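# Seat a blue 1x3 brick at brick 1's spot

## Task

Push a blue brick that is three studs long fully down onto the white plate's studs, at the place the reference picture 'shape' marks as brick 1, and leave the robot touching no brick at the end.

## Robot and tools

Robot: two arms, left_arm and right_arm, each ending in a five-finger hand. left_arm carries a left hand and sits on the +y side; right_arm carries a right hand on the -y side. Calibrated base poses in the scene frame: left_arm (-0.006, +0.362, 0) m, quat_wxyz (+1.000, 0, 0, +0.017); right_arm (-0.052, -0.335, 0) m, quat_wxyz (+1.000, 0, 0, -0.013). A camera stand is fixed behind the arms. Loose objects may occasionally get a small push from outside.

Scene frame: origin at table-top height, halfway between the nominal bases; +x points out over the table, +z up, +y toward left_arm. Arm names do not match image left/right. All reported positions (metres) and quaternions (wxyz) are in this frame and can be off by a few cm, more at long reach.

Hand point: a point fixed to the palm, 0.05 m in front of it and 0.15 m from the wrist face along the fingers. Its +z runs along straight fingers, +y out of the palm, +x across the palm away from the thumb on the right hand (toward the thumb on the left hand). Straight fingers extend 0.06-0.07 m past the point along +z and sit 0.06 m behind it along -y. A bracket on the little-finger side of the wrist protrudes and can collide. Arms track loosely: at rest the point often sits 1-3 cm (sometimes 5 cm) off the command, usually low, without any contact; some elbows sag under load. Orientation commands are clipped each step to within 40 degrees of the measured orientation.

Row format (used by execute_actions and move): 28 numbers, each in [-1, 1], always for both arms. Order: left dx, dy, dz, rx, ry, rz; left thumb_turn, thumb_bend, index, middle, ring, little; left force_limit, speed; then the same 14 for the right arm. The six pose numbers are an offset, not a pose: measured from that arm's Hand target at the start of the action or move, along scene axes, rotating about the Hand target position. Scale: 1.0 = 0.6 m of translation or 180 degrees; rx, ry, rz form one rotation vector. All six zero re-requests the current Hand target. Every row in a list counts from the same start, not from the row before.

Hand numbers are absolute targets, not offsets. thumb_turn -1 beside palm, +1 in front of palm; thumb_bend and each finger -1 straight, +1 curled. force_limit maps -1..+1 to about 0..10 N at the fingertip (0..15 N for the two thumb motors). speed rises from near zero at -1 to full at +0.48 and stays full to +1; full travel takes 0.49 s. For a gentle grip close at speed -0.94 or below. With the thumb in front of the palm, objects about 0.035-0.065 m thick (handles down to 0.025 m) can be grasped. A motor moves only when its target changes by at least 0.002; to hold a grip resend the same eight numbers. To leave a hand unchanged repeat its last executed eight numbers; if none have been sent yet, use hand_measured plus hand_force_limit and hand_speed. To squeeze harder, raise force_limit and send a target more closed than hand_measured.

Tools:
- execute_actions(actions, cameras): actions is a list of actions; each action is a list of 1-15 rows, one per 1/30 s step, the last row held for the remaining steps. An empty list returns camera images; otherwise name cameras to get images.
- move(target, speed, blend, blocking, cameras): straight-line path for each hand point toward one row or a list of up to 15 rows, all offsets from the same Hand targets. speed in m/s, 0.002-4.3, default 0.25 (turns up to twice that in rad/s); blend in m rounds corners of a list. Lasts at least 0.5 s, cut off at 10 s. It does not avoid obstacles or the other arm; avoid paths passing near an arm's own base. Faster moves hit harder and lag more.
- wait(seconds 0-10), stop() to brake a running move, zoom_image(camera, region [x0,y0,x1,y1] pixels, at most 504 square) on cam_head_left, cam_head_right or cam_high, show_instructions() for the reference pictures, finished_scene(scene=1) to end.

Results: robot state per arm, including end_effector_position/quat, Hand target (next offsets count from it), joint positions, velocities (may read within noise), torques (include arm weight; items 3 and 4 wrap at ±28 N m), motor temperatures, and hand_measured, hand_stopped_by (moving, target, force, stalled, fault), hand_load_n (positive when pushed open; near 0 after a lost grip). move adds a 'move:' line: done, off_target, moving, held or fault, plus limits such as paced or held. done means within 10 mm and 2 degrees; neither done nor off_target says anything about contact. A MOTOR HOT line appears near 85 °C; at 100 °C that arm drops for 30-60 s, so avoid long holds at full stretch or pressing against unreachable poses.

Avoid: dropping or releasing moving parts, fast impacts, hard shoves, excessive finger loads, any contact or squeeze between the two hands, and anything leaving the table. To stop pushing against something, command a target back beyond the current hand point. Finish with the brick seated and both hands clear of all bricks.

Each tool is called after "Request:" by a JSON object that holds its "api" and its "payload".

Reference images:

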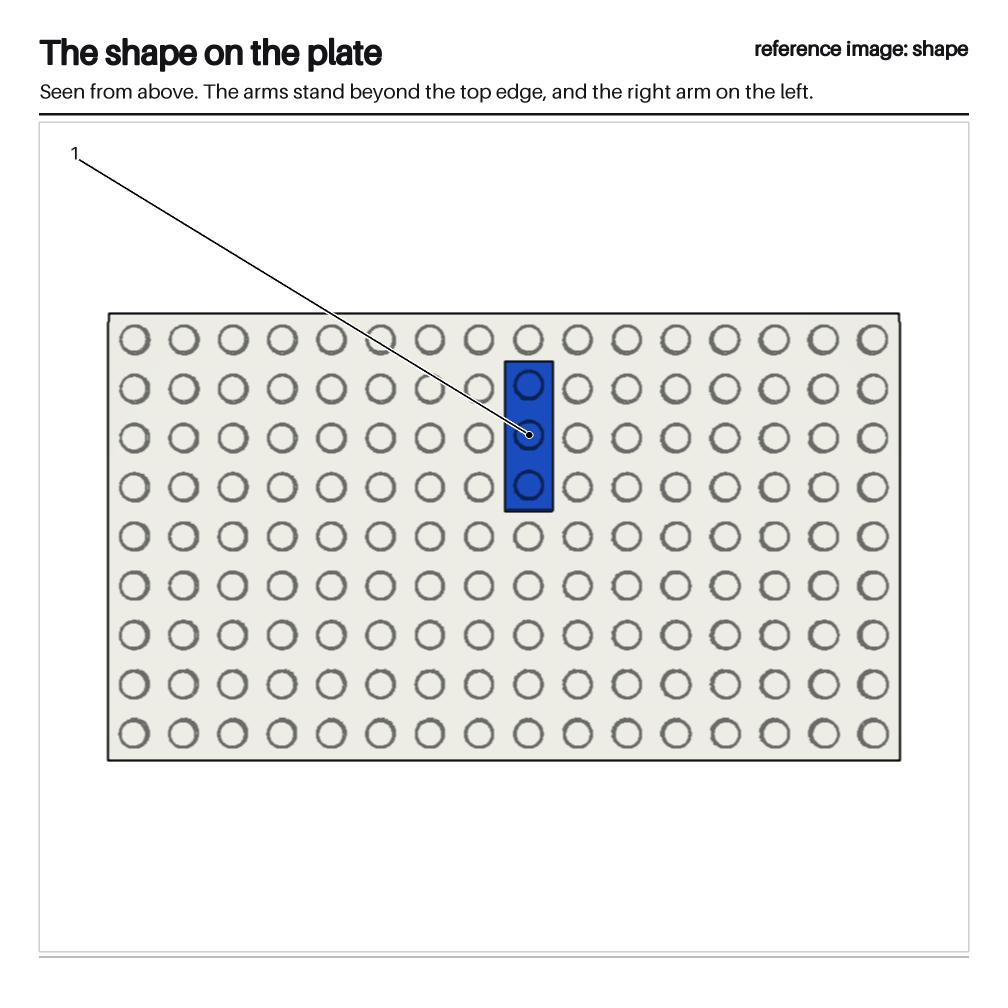

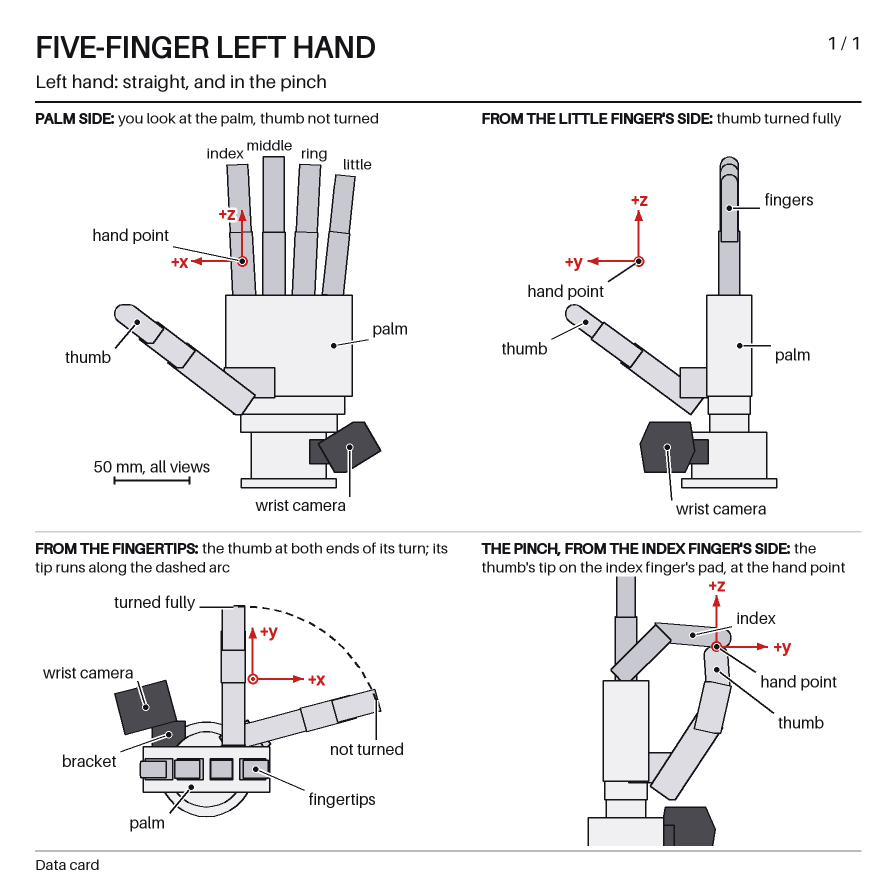

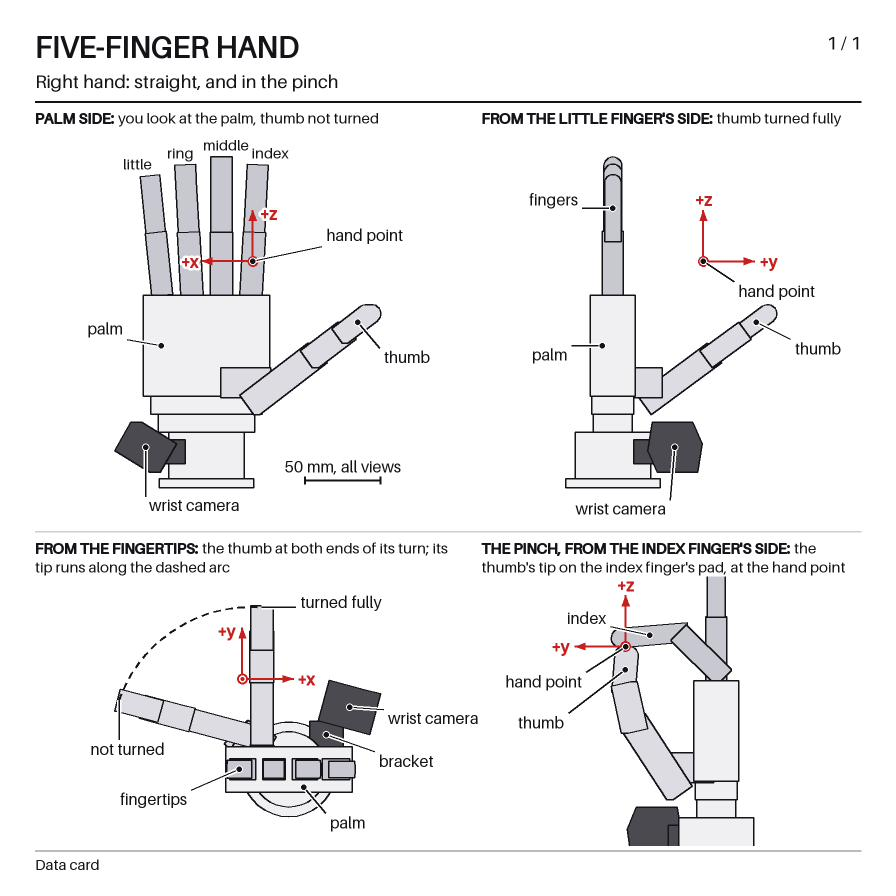

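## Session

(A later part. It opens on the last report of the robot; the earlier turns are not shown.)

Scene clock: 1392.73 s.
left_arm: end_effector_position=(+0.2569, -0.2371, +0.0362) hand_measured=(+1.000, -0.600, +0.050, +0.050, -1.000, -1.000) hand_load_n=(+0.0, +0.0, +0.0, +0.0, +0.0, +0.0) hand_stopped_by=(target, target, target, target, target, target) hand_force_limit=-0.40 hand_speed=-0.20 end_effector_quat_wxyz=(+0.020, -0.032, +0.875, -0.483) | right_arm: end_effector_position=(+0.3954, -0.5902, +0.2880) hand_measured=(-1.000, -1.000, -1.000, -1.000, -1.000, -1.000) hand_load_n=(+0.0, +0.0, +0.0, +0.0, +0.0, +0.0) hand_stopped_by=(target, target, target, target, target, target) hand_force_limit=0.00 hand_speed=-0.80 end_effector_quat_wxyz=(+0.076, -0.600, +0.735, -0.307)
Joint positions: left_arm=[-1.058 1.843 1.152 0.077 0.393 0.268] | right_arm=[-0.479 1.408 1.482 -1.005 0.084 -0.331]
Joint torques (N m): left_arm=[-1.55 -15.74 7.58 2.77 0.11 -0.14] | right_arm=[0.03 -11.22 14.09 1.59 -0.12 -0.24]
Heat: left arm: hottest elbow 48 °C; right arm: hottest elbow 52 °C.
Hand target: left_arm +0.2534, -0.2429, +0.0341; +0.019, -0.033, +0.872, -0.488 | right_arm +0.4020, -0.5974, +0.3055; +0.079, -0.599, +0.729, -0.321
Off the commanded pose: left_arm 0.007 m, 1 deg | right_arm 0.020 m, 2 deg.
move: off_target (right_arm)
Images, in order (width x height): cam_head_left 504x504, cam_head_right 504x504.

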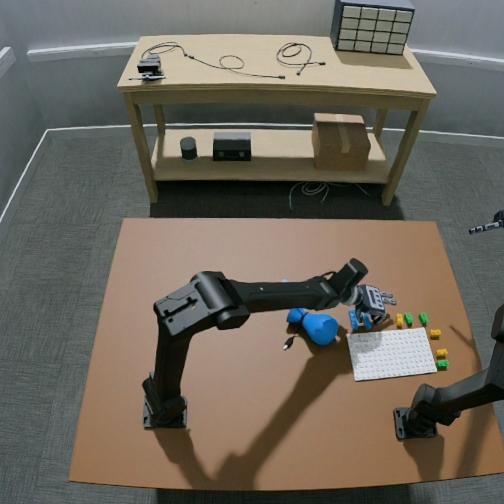

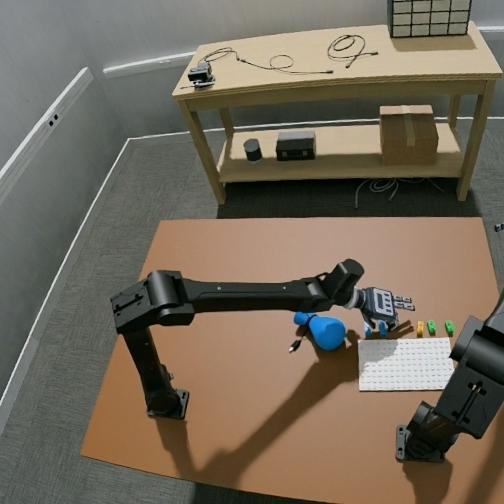

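Request:
{"api": "move", "payload": {"target": [[0.0743,-0.0068,0.11,0,0,0,1,-0.6,0.05,0.05,-1,-1,-0.4,-0.2, 0,0,0,0,0,0,-1,-1,-1,-1,-1,-1,0,-0.8],[0.0127,-0.004,-0.02,0,0,0,1,-0.6,0.05,0.05,-1,-1,-0.4,-0.2, 0,0,0,0,0,0,-1,-1,-1,-1,-1,-1,0,-0.8]], "speed": 0.12, "cameras": ["cam_head_left","cam_head_right"]}}

Request:
{"api": "zoom_image", "payload": {"camera": "cam_head_left", "region": [340, 290, 400, 350]}}

Request:
{"api": "zoom_image", "payload": {"camera": "cam_head_right", "region": [355, 295, 415, 355]}}

Scene clock: 1405.73 s.
left_arm: end_effector_position=(+0.2634, -0.2387, +0.0215) hand_measured=(+1.000, -0.600, +0.050, +0.050, -1.000, -1.000) hand_load_n=(+0.0, +0.0, +0.0, +0.0, +0.0, +0.0) hand_stopped_by=(target, target, target, target, target, target) hand_force_limit=-0.40 hand_speed=-0.20 end_effector_quat_wxyz=(+0.019, -0.033, +0.876, -0.481) | right_arm: end_effector_position=(+0.3954, -0.5902, +0.2880) hand_measured=(-1.000, -1.000, -1.000, -1.000, -1.000, -1.000) hand_load_n=(+0.0, +0.0, +0.0, +0.0, +0.0, +0.0) hand_stopped_by=(target, target, target, target, target, target) hand_force_limit=0.00 hand_speed=-0.80 end_effector_quat_wxyz=(+0.076, -0.600, +0.735, -0.307)
Joint positions: left_arm=[-1.049 1.879 1.162 0.095 0.401 0.274] | right_arm=[-0.479 1.408 1.482 -1.005 0.084 -0.331]
Joint torques (N m): left_arm=[-1.38 -16.38 7.58 2.86 0.11 -0.16] | right_arm=[-0.03 -11.58 14.08 1.65 -0.11 -0.23]
Heat: left arm: hottest elbow 46 °C; right arm: hottest elbow 52 °C.
Hand target: left_arm +0.2610, -0.2453, +0.0219; +0.019, -0.033, +0.872, -0.488 | right_arm +0.4020, -0.5974, +0.3055; +0.079, -0.599, +0.729, -0.321
Off the commanded pose: left_arm 0.007 m, 1 deg | right_arm 0.020 m, 2 deg.
move: off_target (right_arm)
Images, in order (width x height): cam_head_left 504x504, cam_head_right 504x504.

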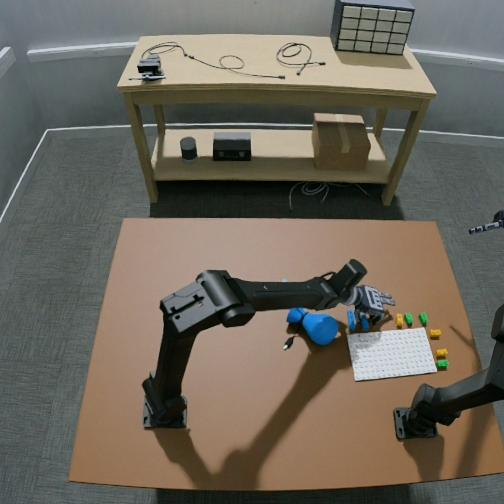

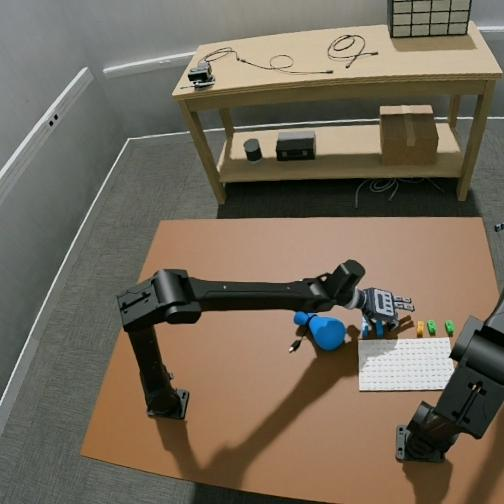

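Scaled by 8.400.

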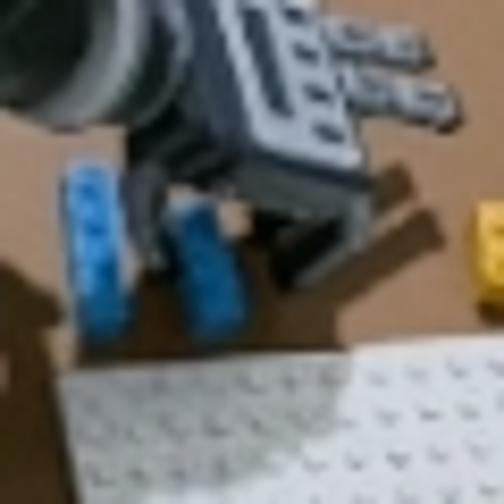

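Scaled by 8.400.

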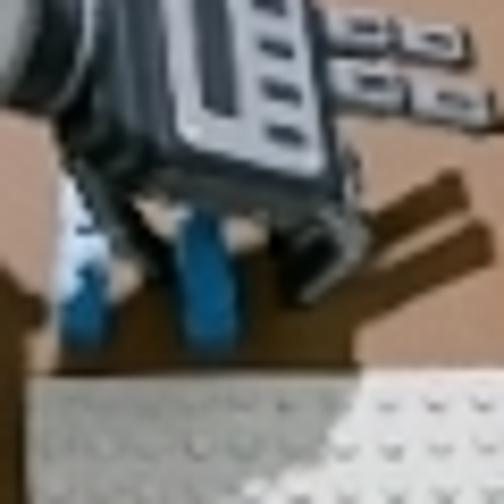

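Request:
{"api": "move", "payload": {"target": [0,0,-0.008,0,0,0,1,-0.5,0.1,0.1,-1,-1,-0.4,-0.6, 0,0,0,0,0,0,-1,-1,-1,-1,-1,-1,0,-0.8], "speed": 0.05}}

Request:
{"api": "execute_actions", "payload": {"actions": [[[0,0,0,0,0,0,1,-0.15,0.4,0.4,-1,-1,-0.4,-0.94,0,0,0,0,0,0,-1,-1,-1,-1,-1,-1,0,-0.8]]], "cameras": ["cam_head_left","cam_head_right"]}}

Request:
{"api": "zoom_image", "payload": {"camera": "cam_head_left", "region": [340, 290, 400, 350]}}

Request:
{"api": "zoom_image", "payload": {"camera": "cam_head_right", "region": [355, 295, 415, 355]}}

Scene clock: 1417.67 s.
left_arm: end_effector_position=(+0.2646, -0.2407, +0.0234) hand_measured=(+1.000, -0.500, +0.100, +0.100, -1.000, -1.000) hand_load_n=(+0.0, +0.0, +0.0, +0.0, +0.0, +0.0) hand_stopped_by=(target, target, target, target, target, target) hand_force_limit=-0.40 hand_speed=-0.60 end_effector_quat_wxyz=(+0.021, -0.031, +0.873, -0.486) | right_arm: end_effector_position=(+0.3954, -0.5902, +0.2880) hand_measured=(-1.000, -1.000, -1.000, -1.000, -1.000, -1.000) hand_load_n=(+0.0, +0.0, +0.0, +0.0, +0.0, +0.0) hand_stopped_by=(target, target, target, target, target, target) hand_force_limit=0.00 hand_speed=-0.80 end_effector_quat_wxyz=(+0.076, -0.600, +0.735, -0.307)
Joint positions: left_arm=[-1.049 1.879 1.162 0.107 0.401 0.274] | right_arm=[-0.479 1.408 1.482 -1.005 0.084 -0.331]
Joint torques (N m): left_arm=[-1.49 -15.62 7.38 2.88 0.11 -0.16] | right_arm=[-0.09 -11.28 14.13 1.59 -0.08 -0.26]
Heat: left arm: hottest elbow 44 °C; right arm: hottest elbow 52 °C.
Hand target: left_arm +0.2610, -0.2453, +0.0171; +0.019, -0.033, +0.872, -0.488 | right_arm +0.4020, -0.5974, +0.3055; +0.079, -0.599, +0.729, -0.321
Off the commanded pose: left_arm 0.009 m, 0 deg | right_arm 0.020 m, 2 deg.
move: off_target (right_arm)

Scene clock: 1418.63 s.
left_arm: end_effector_position=(+0.2647, -0.2408, +0.0236) hand_measured=(+1.000, -0.462, +0.218, +0.172, -1.000, -1.000) hand_load_n=(+0.0, +6.5, +2.5, +3.0, -0.5, +0.0) hand_stopped_by=(target, force, force, force, target, target) hand_force_limit=-0.40 hand_speed=-0.94 end_effector_quat_wxyz=(+0.021, -0.031, +0.873, -0.486) | right_arm: end_effector_position=(+0.3954, -0.5902, +0.2880) hand_measured=(-1.000, -1.000, -1.000, -1.000, -1.000, -1.000) hand_load_n=(+0.0, -0.5, +0.0, +0.0, +0.0, +0.0) hand_stopped_by=(target, target, target, target, target, target) hand_force_limit=0.00 hand_speed=-0.80 end_effector_quat_wxyz=(+0.076, -0.600, +0.735, -0.307)
Joint positions: left_arm=[-1.049 1.879 1.162 0.108 0.401 0.273] | right_arm=[-0.479 1.408 1.482 -1.005 0.084 -0.331]
Joint torques (N m): left_arm=[-1.44 -15.62 7.38 2.84 0.11 -0.16] | right_arm=[-0.15 -11.11 14.05 1.51 -0.09 -0.24]
Heat: left arm: hottest elbow 44 °C; right arm: hottest elbow 52 °C.
Hand target: left_arm +0.2610, -0.2453, +0.0173; +0.019, -0.033, +0.872, -0.488 | right_arm +0.4020, -0.5974, +0.3055; +0.079, -0.599, +0.729, -0.321
Off the commanded pose: left_arm 0.009 m, 0 deg | right_arm 0.020 m, 2 deg.
Images, in order (width x height): cam_head_left 504x504, cam_head_right 504x504.

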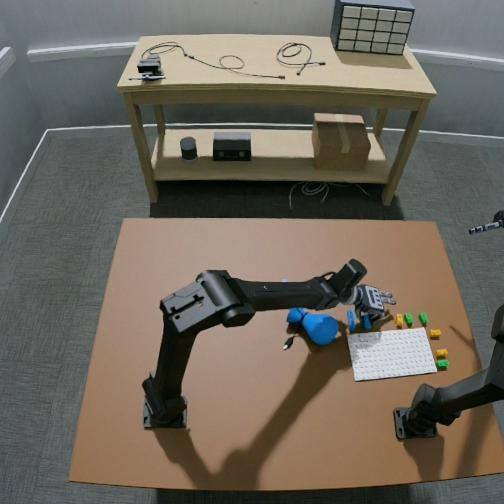

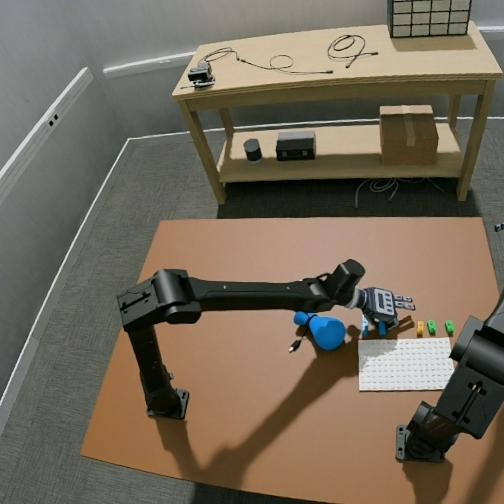

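Scaled by 8.400.

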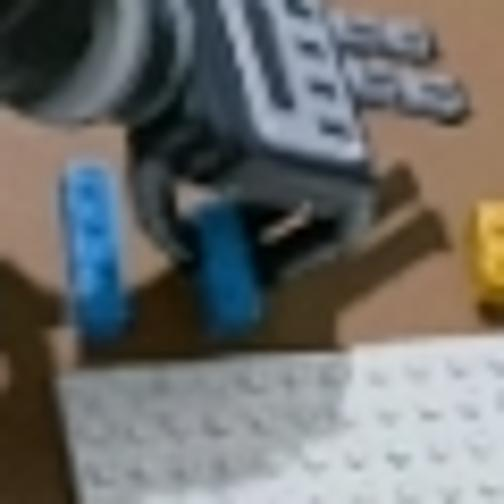

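Scaled by 8.400.

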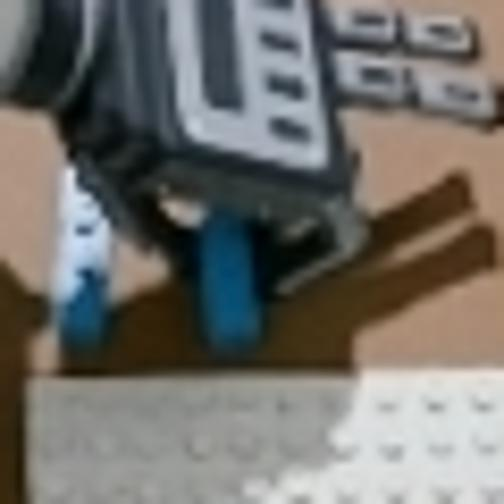

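Request:
{"api": "move", "payload": {"target": [0.01,-0.015,0.15,0,0,0,1,-0.15,0.4,0.4,-1,-1,-0.4,-0.94, 0,0,0,0,0,0,-1,-1,-1,-1,-1,-1,0,-0.8], "speed": 0.1, "cameras": ["cam_head_left","cam_head_right","cam_high"]}}

Request:
{"api": "zoom_image", "payload": {"camera": "cam_head_left", "region": [340, 290, 400, 350]}}

Request:
{"api": "zoom_image", "payload": {"camera": "cam_high", "region": [190, 150, 260, 220]}}

Scene clock: 1428.30 s.
left_arm: end_effector_position=(+0.2605, -0.2343, +0.0755) hand_measured=(+1.000, -0.462, +0.218, +0.172, -1.000, -1.000) hand_load_n=(+0.0, +6.5, +2.5, +2.5, +0.0, +0.0) hand_stopped_by=(target, force, force, force, target, target) hand_force_limit=-0.40 hand_speed=-0.94 end_effector_quat_wxyz=(+0.011, -0.038, +0.883, -0.468) | right_arm: end_effector_position=(+0.3954, -0.5902, +0.2880) hand_measured=(-1.000, -1.000, -1.000, -1.000, -1.000, -1.000) hand_load_n=(+0.0, +0.0, -0.5, +0.0, +0.0, +0.0) hand_stopped_by=(target, target, target, target, target, target) hand_force_limit=0.00 hand_speed=-0.80 end_effector_quat_wxyz=(+0.076, -0.600, +0.735, -0.307)
Joint positions: left_arm=[-1.049 1.788 1.217 -0.085 0.401 0.272] | right_arm=[-0.479 1.408 1.482 -1.005 0.084 -0.331]
Joint torques (N m): left_arm=[-1.38 -17.49 11.92 1.25 0.16 -0.15] | right_arm=[0.44 -11.11 14.15 1.54 -0.11 -0.28]
Heat: left arm: hottest elbow 44 °C; right arm: hottest elbow 52 °C.
Hand target: left_arm +0.2670, -0.2543, +0.1073; +0.019, -0.033, +0.872, -0.488 | right_arm +0.4020, -0.5974, +0.3055; +0.079, -0.599, +0.729, -0.321
Off the commanded pose: left_arm 0.038 m, 3 deg | right_arm 0.020 m, 2 deg.
move: off_target (left_arm, right_arm)

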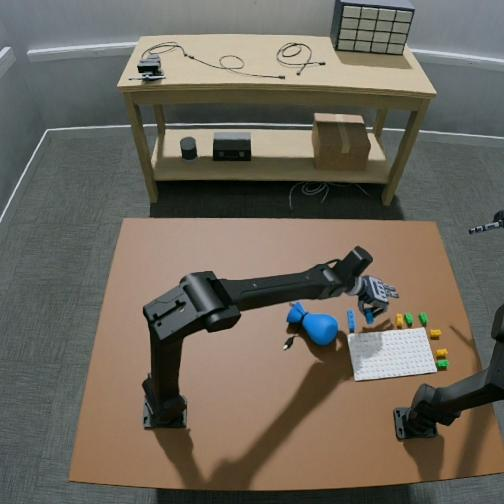

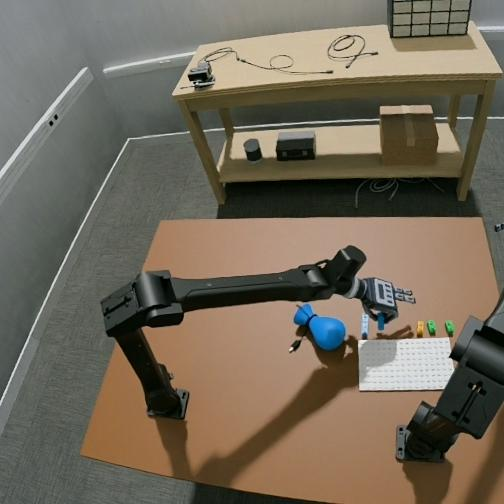

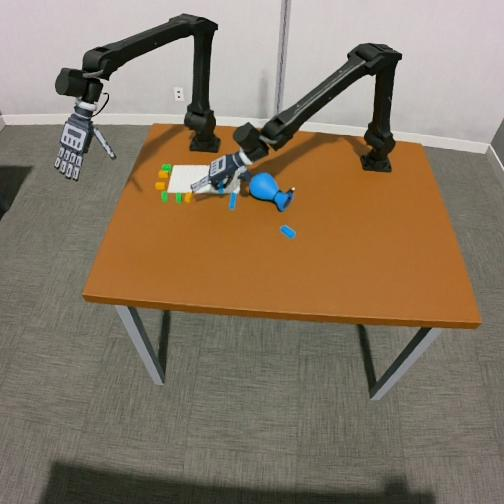

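Scaled by 8.400.

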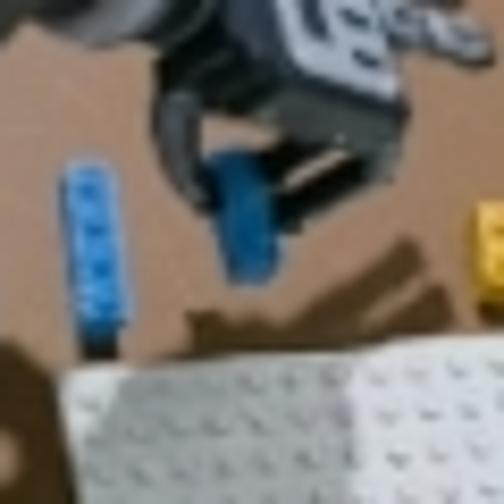

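Scaled by 7.200.

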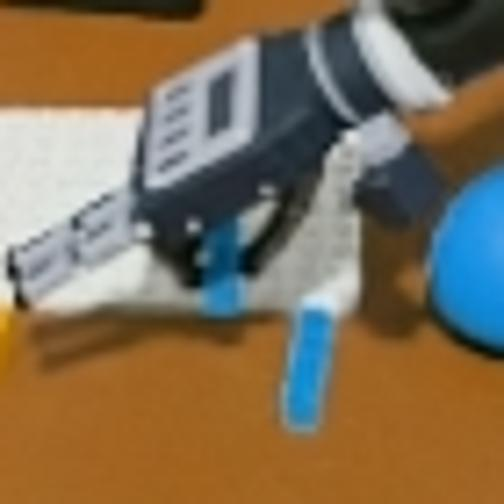

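Request:
{"api": "zoom_image", "payload": {"camera": "cam_head_right", "region": [355, 335, 455, 395]}}

Request:
{"api": "zoom_image", "payload": {"camera": "cam_head_left", "region": [345, 325, 445, 385]}}

Scaled by 5.040.

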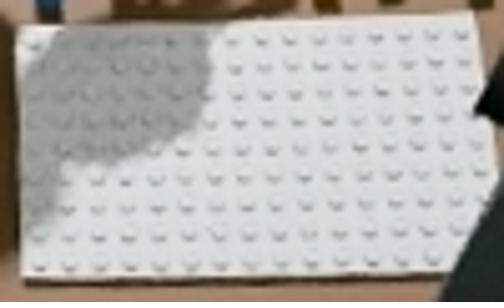

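Scaled by 5.040.

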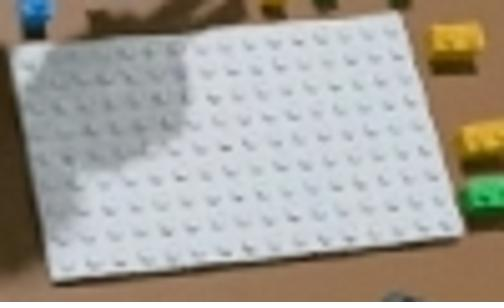

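Request:
{"api": "move", "payload": {"target": [-0.2567,-0.071,-0.04,0,0,0,1,-0.15,0.4,0.4,-1,-1,-0.4,-0.94, 0,0,0,0,0,0,-1,-1,-1,-1,-1,-1,0,-0.8], "speed": 0.12, "cameras": ["cam_head_left","cam_head_right","cam_high"]}}

Request:
{"api": "zoom_image", "payload": {"camera": "cam_head_left", "region": [365, 330, 425, 390]}}

Request:
{"api": "zoom_image", "payload": {"camera": "cam_head_right", "region": [375, 340, 435, 400]}}

Request:
{"api": "zoom_image", "payload": {"camera": "cam_high", "region": [185, 140, 245, 190]}}

Scene clock: 1449.37 s.
left_arm: end_effector_position=(+0.1142, -0.2919, +0.0732) hand_measured=(+1.000, -0.462, +0.218, +0.172, -1.000, -1.000) hand_load_n=(+0.0, +6.5, +3.0, +2.5, +0.0, +0.0) hand_stopped_by=(target, force, force, force, target, target) hand_force_limit=-0.40 hand_speed=-0.94 end_effector_quat_wxyz=(+0.018, -0.030, +0.880, -0.475) | right_arm: end_effector_position=(+0.3954, -0.5902, +0.2880) hand_measured=(-1.000, -1.000, -1.000, -1.000, -1.000, -1.000) hand_load_n=(+0.0, +0.0, -0.5, +0.0, +0.0, +0.0) hand_stopped_by=(target, target, target, target, target, target) hand_force_limit=0.00 hand_speed=-0.80 end_effector_quat_wxyz=(+0.076, -0.600, +0.735, -0.307)
Joint positions: left_arm=[-1.341 1.774 1.172 0.012 0.16 0.111] | right_arm=[-0.479 1.408 1.482 -1.005 0.084 -0.331]
Joint torques (N m): left_arm=[-1.38 -17.08 7.88 2.93 0.01 -0.15] | right_arm=[0.09 -10.99 14.04 1.62 -0.12 -0.22]
Heat: left arm: hottest elbow 48 °C; right arm: hottest elbow 52 °C.
Hand target: left_arm +0.1128, -0.2969, +0.0831; +0.019, -0.033, +0.872, -0.488 | right_arm +0.4020, -0.5974, +0.3055; +0.079, -0.599, +0.729, -0.321
Off the commanded pose: left_arm 0.011 m, 2 deg | right_arm 0.020 m, 2 deg.
move: off_target (left_arm, right_arm)

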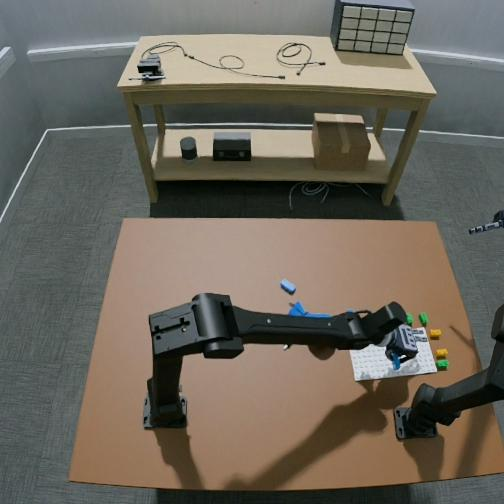

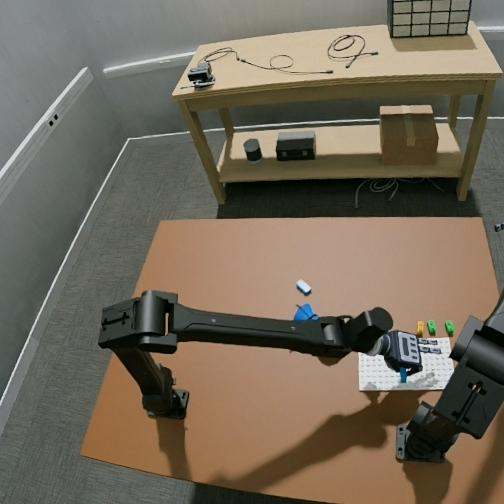

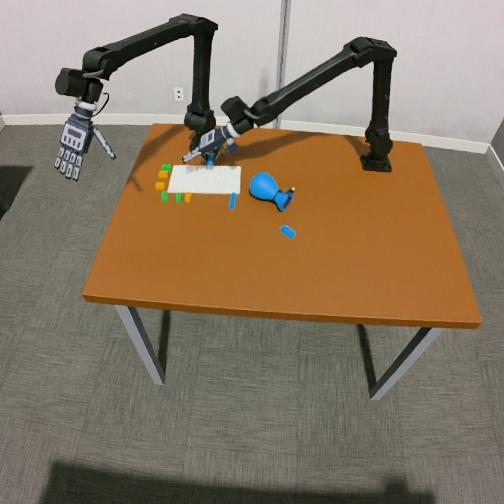

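Scaled by 8.400.

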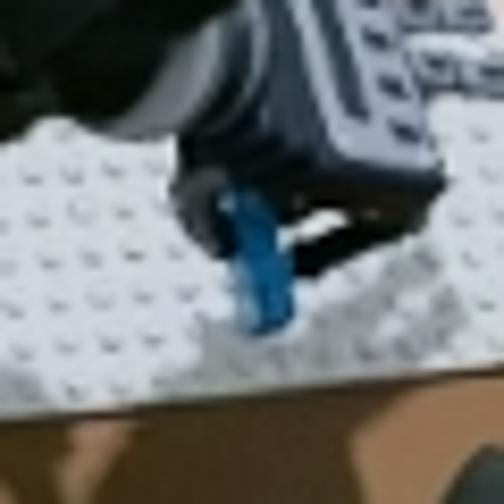

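Scaled by 8.400.

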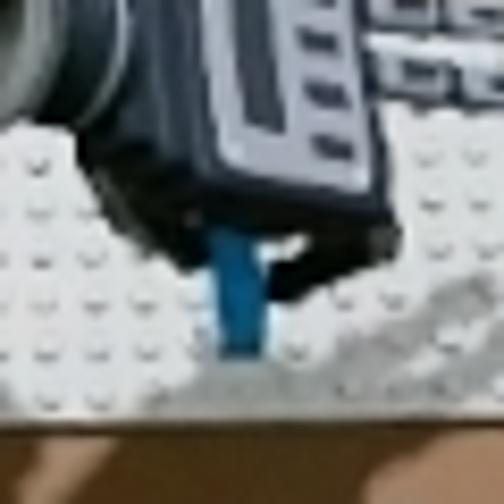

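Scaled by 8.400.

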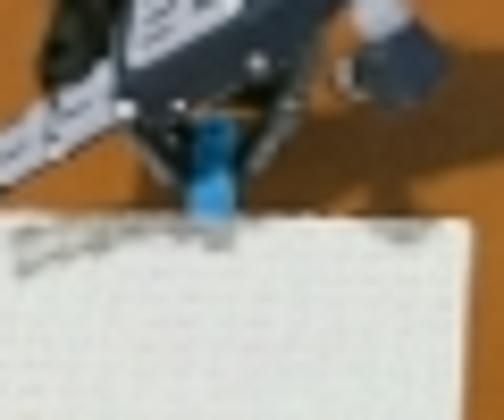

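Request:
{"api": "move", "payload": {"target": [[0.0537,-0.0017,0.045,0,0,0,1,-0.15,0.4,0.4,-1,-1,-0.4,-0.94, 0,0,0,0,0,0,-1,-1,-1,-1,-1,-1,0,-0.8],[0.0078,-0.0077,-0.065,0,0,0,1,-0.15,0.4,0.4,-1,-1,-0.4,-0.94, 0,0,0,0,0,0,-1,-1,-1,-1,-1,-1,0,-0.8]], "speed": 0.1, "cameras": ["cam_head_left","cam_head_right","cam_high"]}}

Request:
{"api": "zoom_image", "payload": {"camera": "cam_head_left", "region": [372, 342, 412, 382]}}

Request:
{"api": "zoom_image", "payload": {"camera": "cam_head_right", "region": [385, 355, 425, 395]}}

Scene clock: 1466.80 s.
left_arm: end_effector_position=(+0.1220, -0.2954, +0.0436) hand_measured=(+1.000, -0.462, +0.218, +0.172, -1.000, -1.000) hand_load_n=(+0.0, +6.5, +2.5, +2.5, +0.0, +0.0) hand_stopped_by=(target, force, force, force, target, target) hand_force_limit=-0.40 hand_speed=-0.94 end_effector_quat_wxyz=(+0.021, -0.032, +0.876, -0.480) | right_arm: end_effector_position=(+0.3954, -0.5902, +0.2880) hand_measured=(-1.000, -1.000, -1.000, -1.000, -1.000, -1.000) hand_load_n=(+0.0, +0.0, +0.0, +0.0, +0.0, +0.0) hand_stopped_by=(target, target, target, target, target, target) hand_force_limit=0.00 hand_speed=-0.80 end_effector_quat_wxyz=(+0.076, -0.600, +0.735, -0.307)
Joint positions: left_arm=[-1.33 1.831 1.153 0.101 0.165 0.114] | right_arm=[-0.479 1.408 1.482 -1.005 0.084 -0.331]
Joint torques (N m): left_arm=[-1.49 -15.91 7.83 2.96 0.01 -0.15] | right_arm=[-0.03 -11.28 14.08 1.55 -0.11 -0.21]
Heat: left arm: hottest elbow 46 °C; right arm: hottest elbow 52 °C.
Hand target: left_arm +0.1176, -0.3016, +0.0443; +0.019, -0.033, +0.872, -0.488 | right_arm +0.4020, -0.5974, +0.3055; +0.079, -0.599, +0.729, -0.321
Off the commanded pose: left_arm 0.008 m, 1 deg | right_arm 0.020 m, 2 deg.
move: off_target (right_arm)

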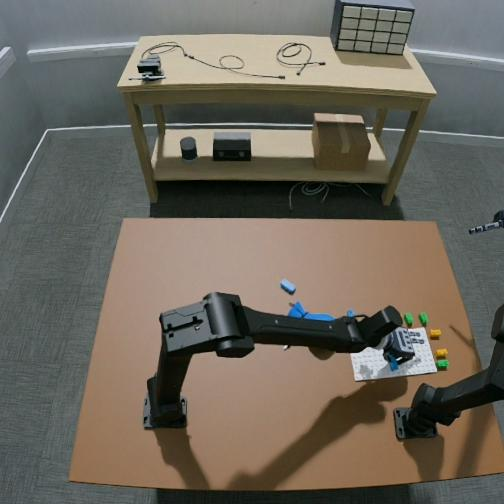

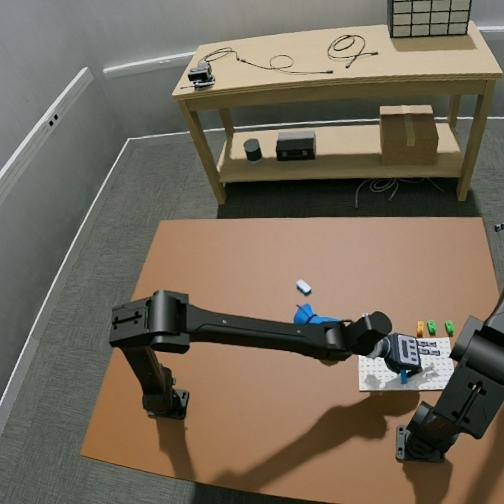

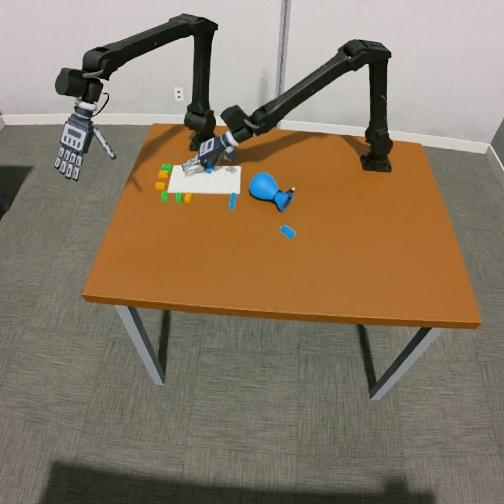

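Scaled by 12.600.

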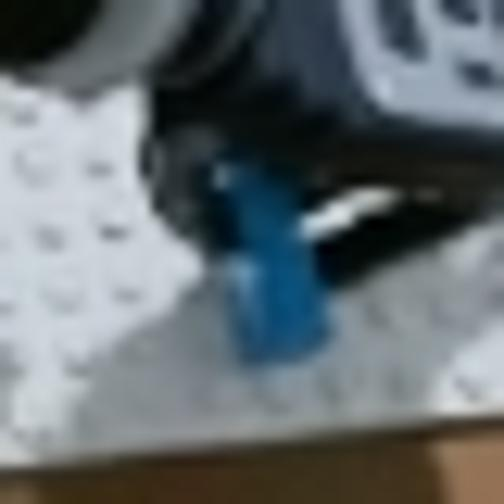

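Scaled by 12.600.

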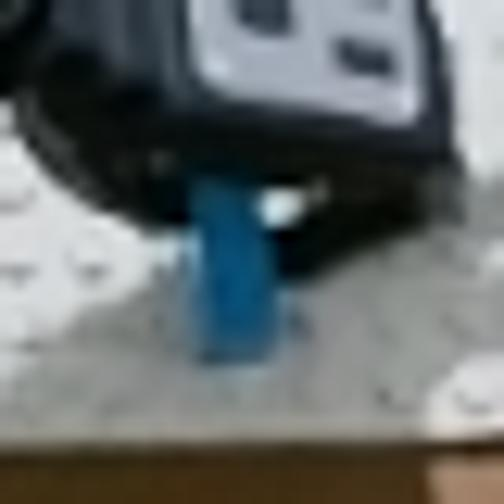

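Request:
{"api": "move", "payload": {"target": [[0.0483,0.006,0.1095,0,0,-0.01,1,-0.15,0.4,0.4,-1,-1,-0.4,-0.94, 0,0,0,0,0,0,-1,-1,-1,-1,-1,-1,0,-0.8],[0.004,-0.0032,-0.0172,0,0,-0.01,1,-0.15,0.4,0.4,-1,-1,-0.4,-0.94, 0,0,0,0,0,0,-1,-1,-1,-1,-1,-1,0,-0.8]], "speed": 0.1, "cameras": ["cam_head_left","cam_head_right","cam_high"]}}

Request:
{"api": "zoom_image", "payload": {"camera": "cam_head_left", "region": [372, 342, 412, 382]}}

Request:
{"api": "zoom_image", "payload": {"camera": "cam_head_right", "region": [385, 355, 425, 395]}}

Scene clock: 1481.47 s.
left_arm: end_effector_position=(+0.1258, -0.2979, +0.0366) hand_measured=(+1.000, -0.462, +0.218, +0.172, -1.000, -1.000) hand_load_n=(+0.0, +7.0, +2.5, +2.5, +0.0, +0.0) hand_stopped_by=(target, force, force, force, target, target) hand_force_limit=-0.40 hand_speed=-0.94 end_effector_quat_wxyz=(+0.014, -0.019, +0.875, -0.483) | right_arm: end_effector_position=(+0.3954, -0.5902, +0.2880) hand_measured=(-1.000, -1.000, -1.000, -1.000, -1.000, -1.000) hand_load_n=(+0.0, +0.0, +0.0, +0.0, +0.0, +0.0) hand_stopped_by=(target, target, target, target, target, target) hand_force_limit=0.00 hand_speed=-0.80 end_effector_quat_wxyz=(+0.076, -0.600, +0.735, -0.307)
Joint positions: left_arm=[-1.318 1.853 1.161 0.116 0.201 0.136] | right_arm=[-0.479 1.408 1.482 -1.005 0.084 -0.331]
Joint torques (N m): left_arm=[-1.67 -15.79 7.69 2.96 0.02 -0.16] | right_arm=[0.38 -11.16 13.93 1.57 -0.11 -0.25]
Heat: left arm: hottest elbow 44 °C; right arm: hottest elbow 52 °C.
Hand target: left_arm +0.1201, -0.3035, +0.0340; +0.011, -0.019, +0.872, -0.488 | right_arm +0.4020, -0.5974, +0.3055; +0.079, -0.599, +0.729, -0.321
Off the commanded pose: left_arm 0.008 m, 1 deg | right_arm 0.020 m, 2 deg.
move: off_target (right_arm)

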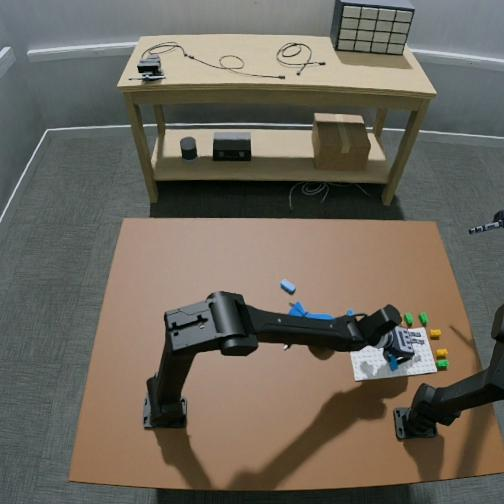

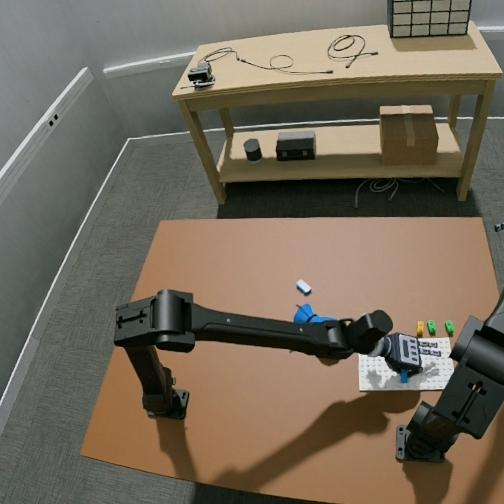

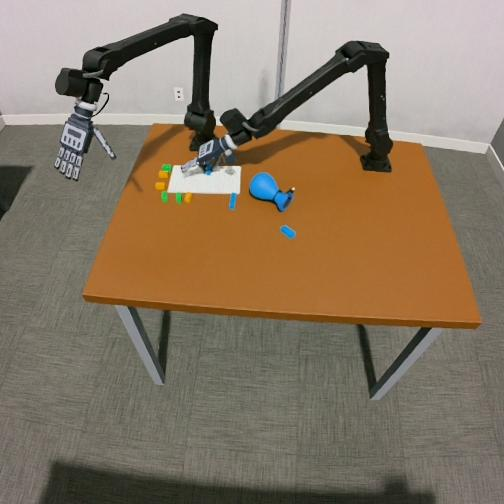

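Scaled by 12.600.

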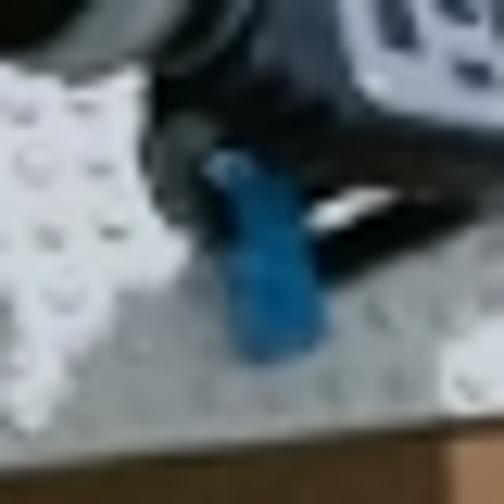

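Scaled by 12.600.

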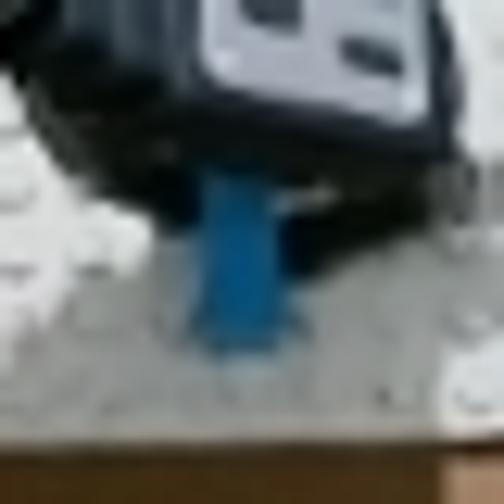

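Request:
{"api": "move", "payload": {"target": [-0.006,0.001,-0.012,0,0,0,1,-0.15,0.4,0.4,-1,-1,-0.4,-0.94, 0,0,0,0,0,0,-1,-1,-1,-1,-1,-1,0,-0.8], "speed": 0.03, "cameras": ["cam_head_left","cam_head_right","cam_high"]}}

Request:
{"api": "zoom_image", "payload": {"camera": "cam_head_left", "region": [372, 342, 412, 382]}}

Request:
{"api": "zoom_image", "payload": {"camera": "cam_head_right", "region": [385, 355, 425, 395]}}

Scene clock: 1489.80 s.
left_arm: end_effector_position=(+0.1249, -0.2997, +0.0347) hand_measured=(+1.000, -0.462, +0.218, +0.172, -1.000, -1.000) hand_load_n=(-0.5, +6.5, +2.5, +2.5, +0.0, -0.5) hand_stopped_by=(target, force, force, force, target, target) hand_force_limit=-0.40 hand_speed=-0.94 end_effector_quat_wxyz=(+0.016, -0.019, +0.873, -0.487) | right_arm: end_effector_position=(+0.3954, -0.5902, +0.2880) hand_measured=(-1.000, -1.000, -1.000, -1.000, -1.000, -1.000) hand_load_n=(+0.0, +0.0, +0.0, +0.0, +0.0, +0.0) hand_stopped_by=(target, target, target, target, target, target) hand_force_limit=0.00 hand_speed=-0.80 end_effector_quat_wxyz=(+0.076, -0.600, +0.735, -0.307)
Joint positions: left_arm=[-1.321 1.858 1.156 0.137 0.195 0.133] | right_arm=[-0.479 1.408 1.482 -1.005 0.084 -0.331]
Joint torques (N m): left_arm=[-1.9 -15.38 7.27 2.92 0.05 -0.16] | right_arm=[0.32 -10.99 14.15 1.52 -0.11 -0.24]
Heat: left arm: hottest elbow 44 °C; right arm: hottest elbow 52 °C.
Hand target: left_arm +0.1163, -0.3029, +0.0266; +0.011, -0.019, +0.872, -0.488 | right_arm +0.4020, -0.5974, +0.3055; +0.079, -0.599, +0.729, -0.321
Off the commanded pose: left_arm 0.012 m, 1 deg | right_arm 0.020 m, 2 deg.
move: off_target (left_arm, right_arm)

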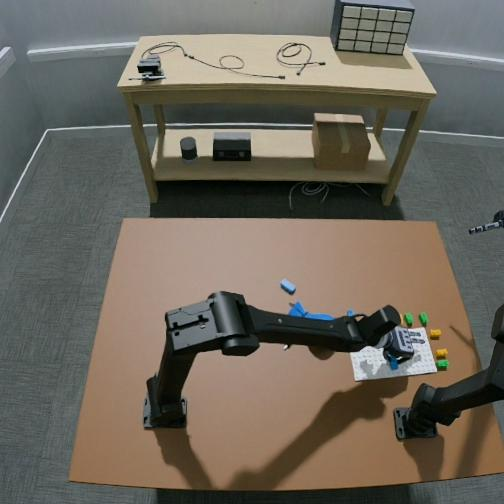

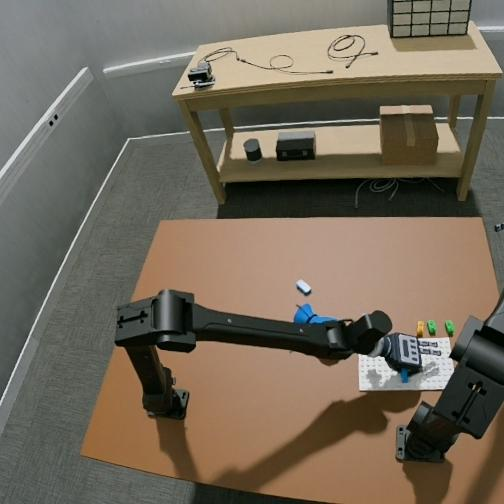

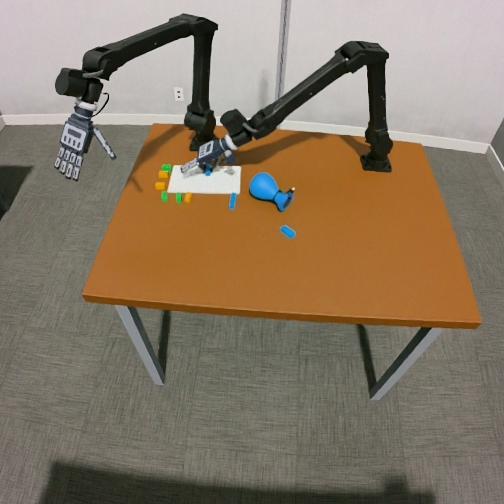

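Scaled by 12.600.

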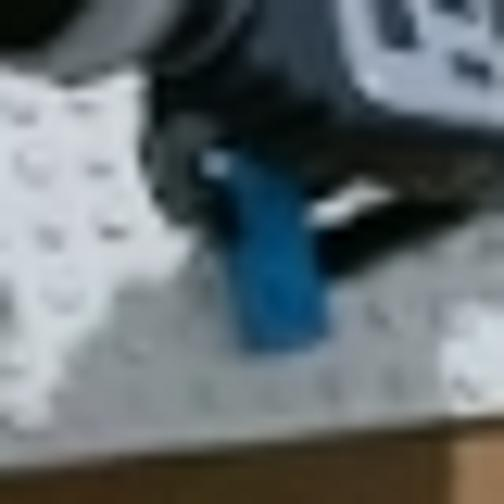

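Scaled by 12.600.

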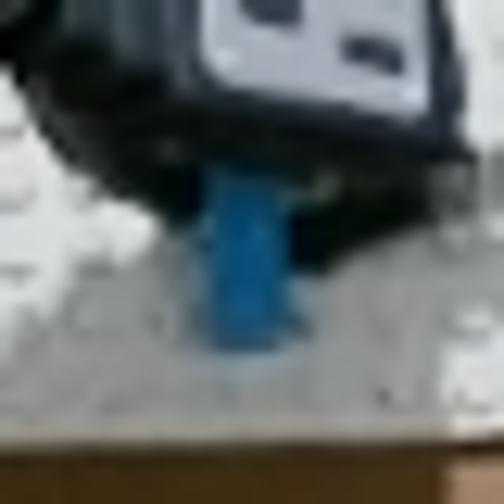

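Request:
{"api": "move", "payload": {"target": [-0.008,0.004,0.008,0,0,0,1,-0.15,0.4,0.4,-1,-1,-0.4,-0.94, 0,0,0,0,0,0,-1,-1,-1,-1,-1,-1,0,-0.8], "speed": 0.03}}

Scene clock: 1498.23 s.
left_arm: end_effector_position=(+0.1248, -0.2995, +0.0340) hand_measured=(+1.000, -0.462, +0.218, +0.172, -1.000, -1.000) hand_load_n=(-0.5, +6.5, +2.5, +2.5, +0.0, +0.0) hand_stopped_by=(target, force, force, force, target, target) hand_force_limit=-0.40 hand_speed=-0.94 end_effector_quat_wxyz=(+0.019, -0.021, +0.873, -0.486) | right_arm: end_effector_position=(+0.3954, -0.5902, +0.2880) hand_measured=(-1.000, -1.000, -1.000, -1.000, -1.000, -1.000) hand_load_n=(+0.0, +0.0, +0.0, +0.0, +0.0, +0.0) hand_stopped_by=(target, target, target, target, target, target) hand_force_limit=0.00 hand_speed=-0.80 end_effector_quat_wxyz=(+0.076, -0.600, +0.735, -0.307)
Joint positions: left_arm=[-1.323 1.858 1.155 0.138 0.187 0.132] | right_arm=[-0.479 1.408 1.482 -1.005 0.084 -0.331]
Joint torques (N m): left_arm=[-2.37 -16.73 6.8 2.61 0.1 -0.18] | right_arm=[-0.26 -11.11 14.16 1.63 -0.14 -0.25]
Heat: left arm: hottest elbow 44 °C; right arm: hottest elbow 52 °C.
Hand target: left_arm +0.1117, -0.3005, +0.0314; +0.011, -0.019, +0.872, -0.488 | right_arm +0.4020, -0.5974, +0.3055; +0.079, -0.599, +0.729, -0.321
Off the commanded pose: left_arm 0.014 m, 1 deg | right_arm 0.020 m, 2 deg.
move: off_target (left_arm, right_arm)


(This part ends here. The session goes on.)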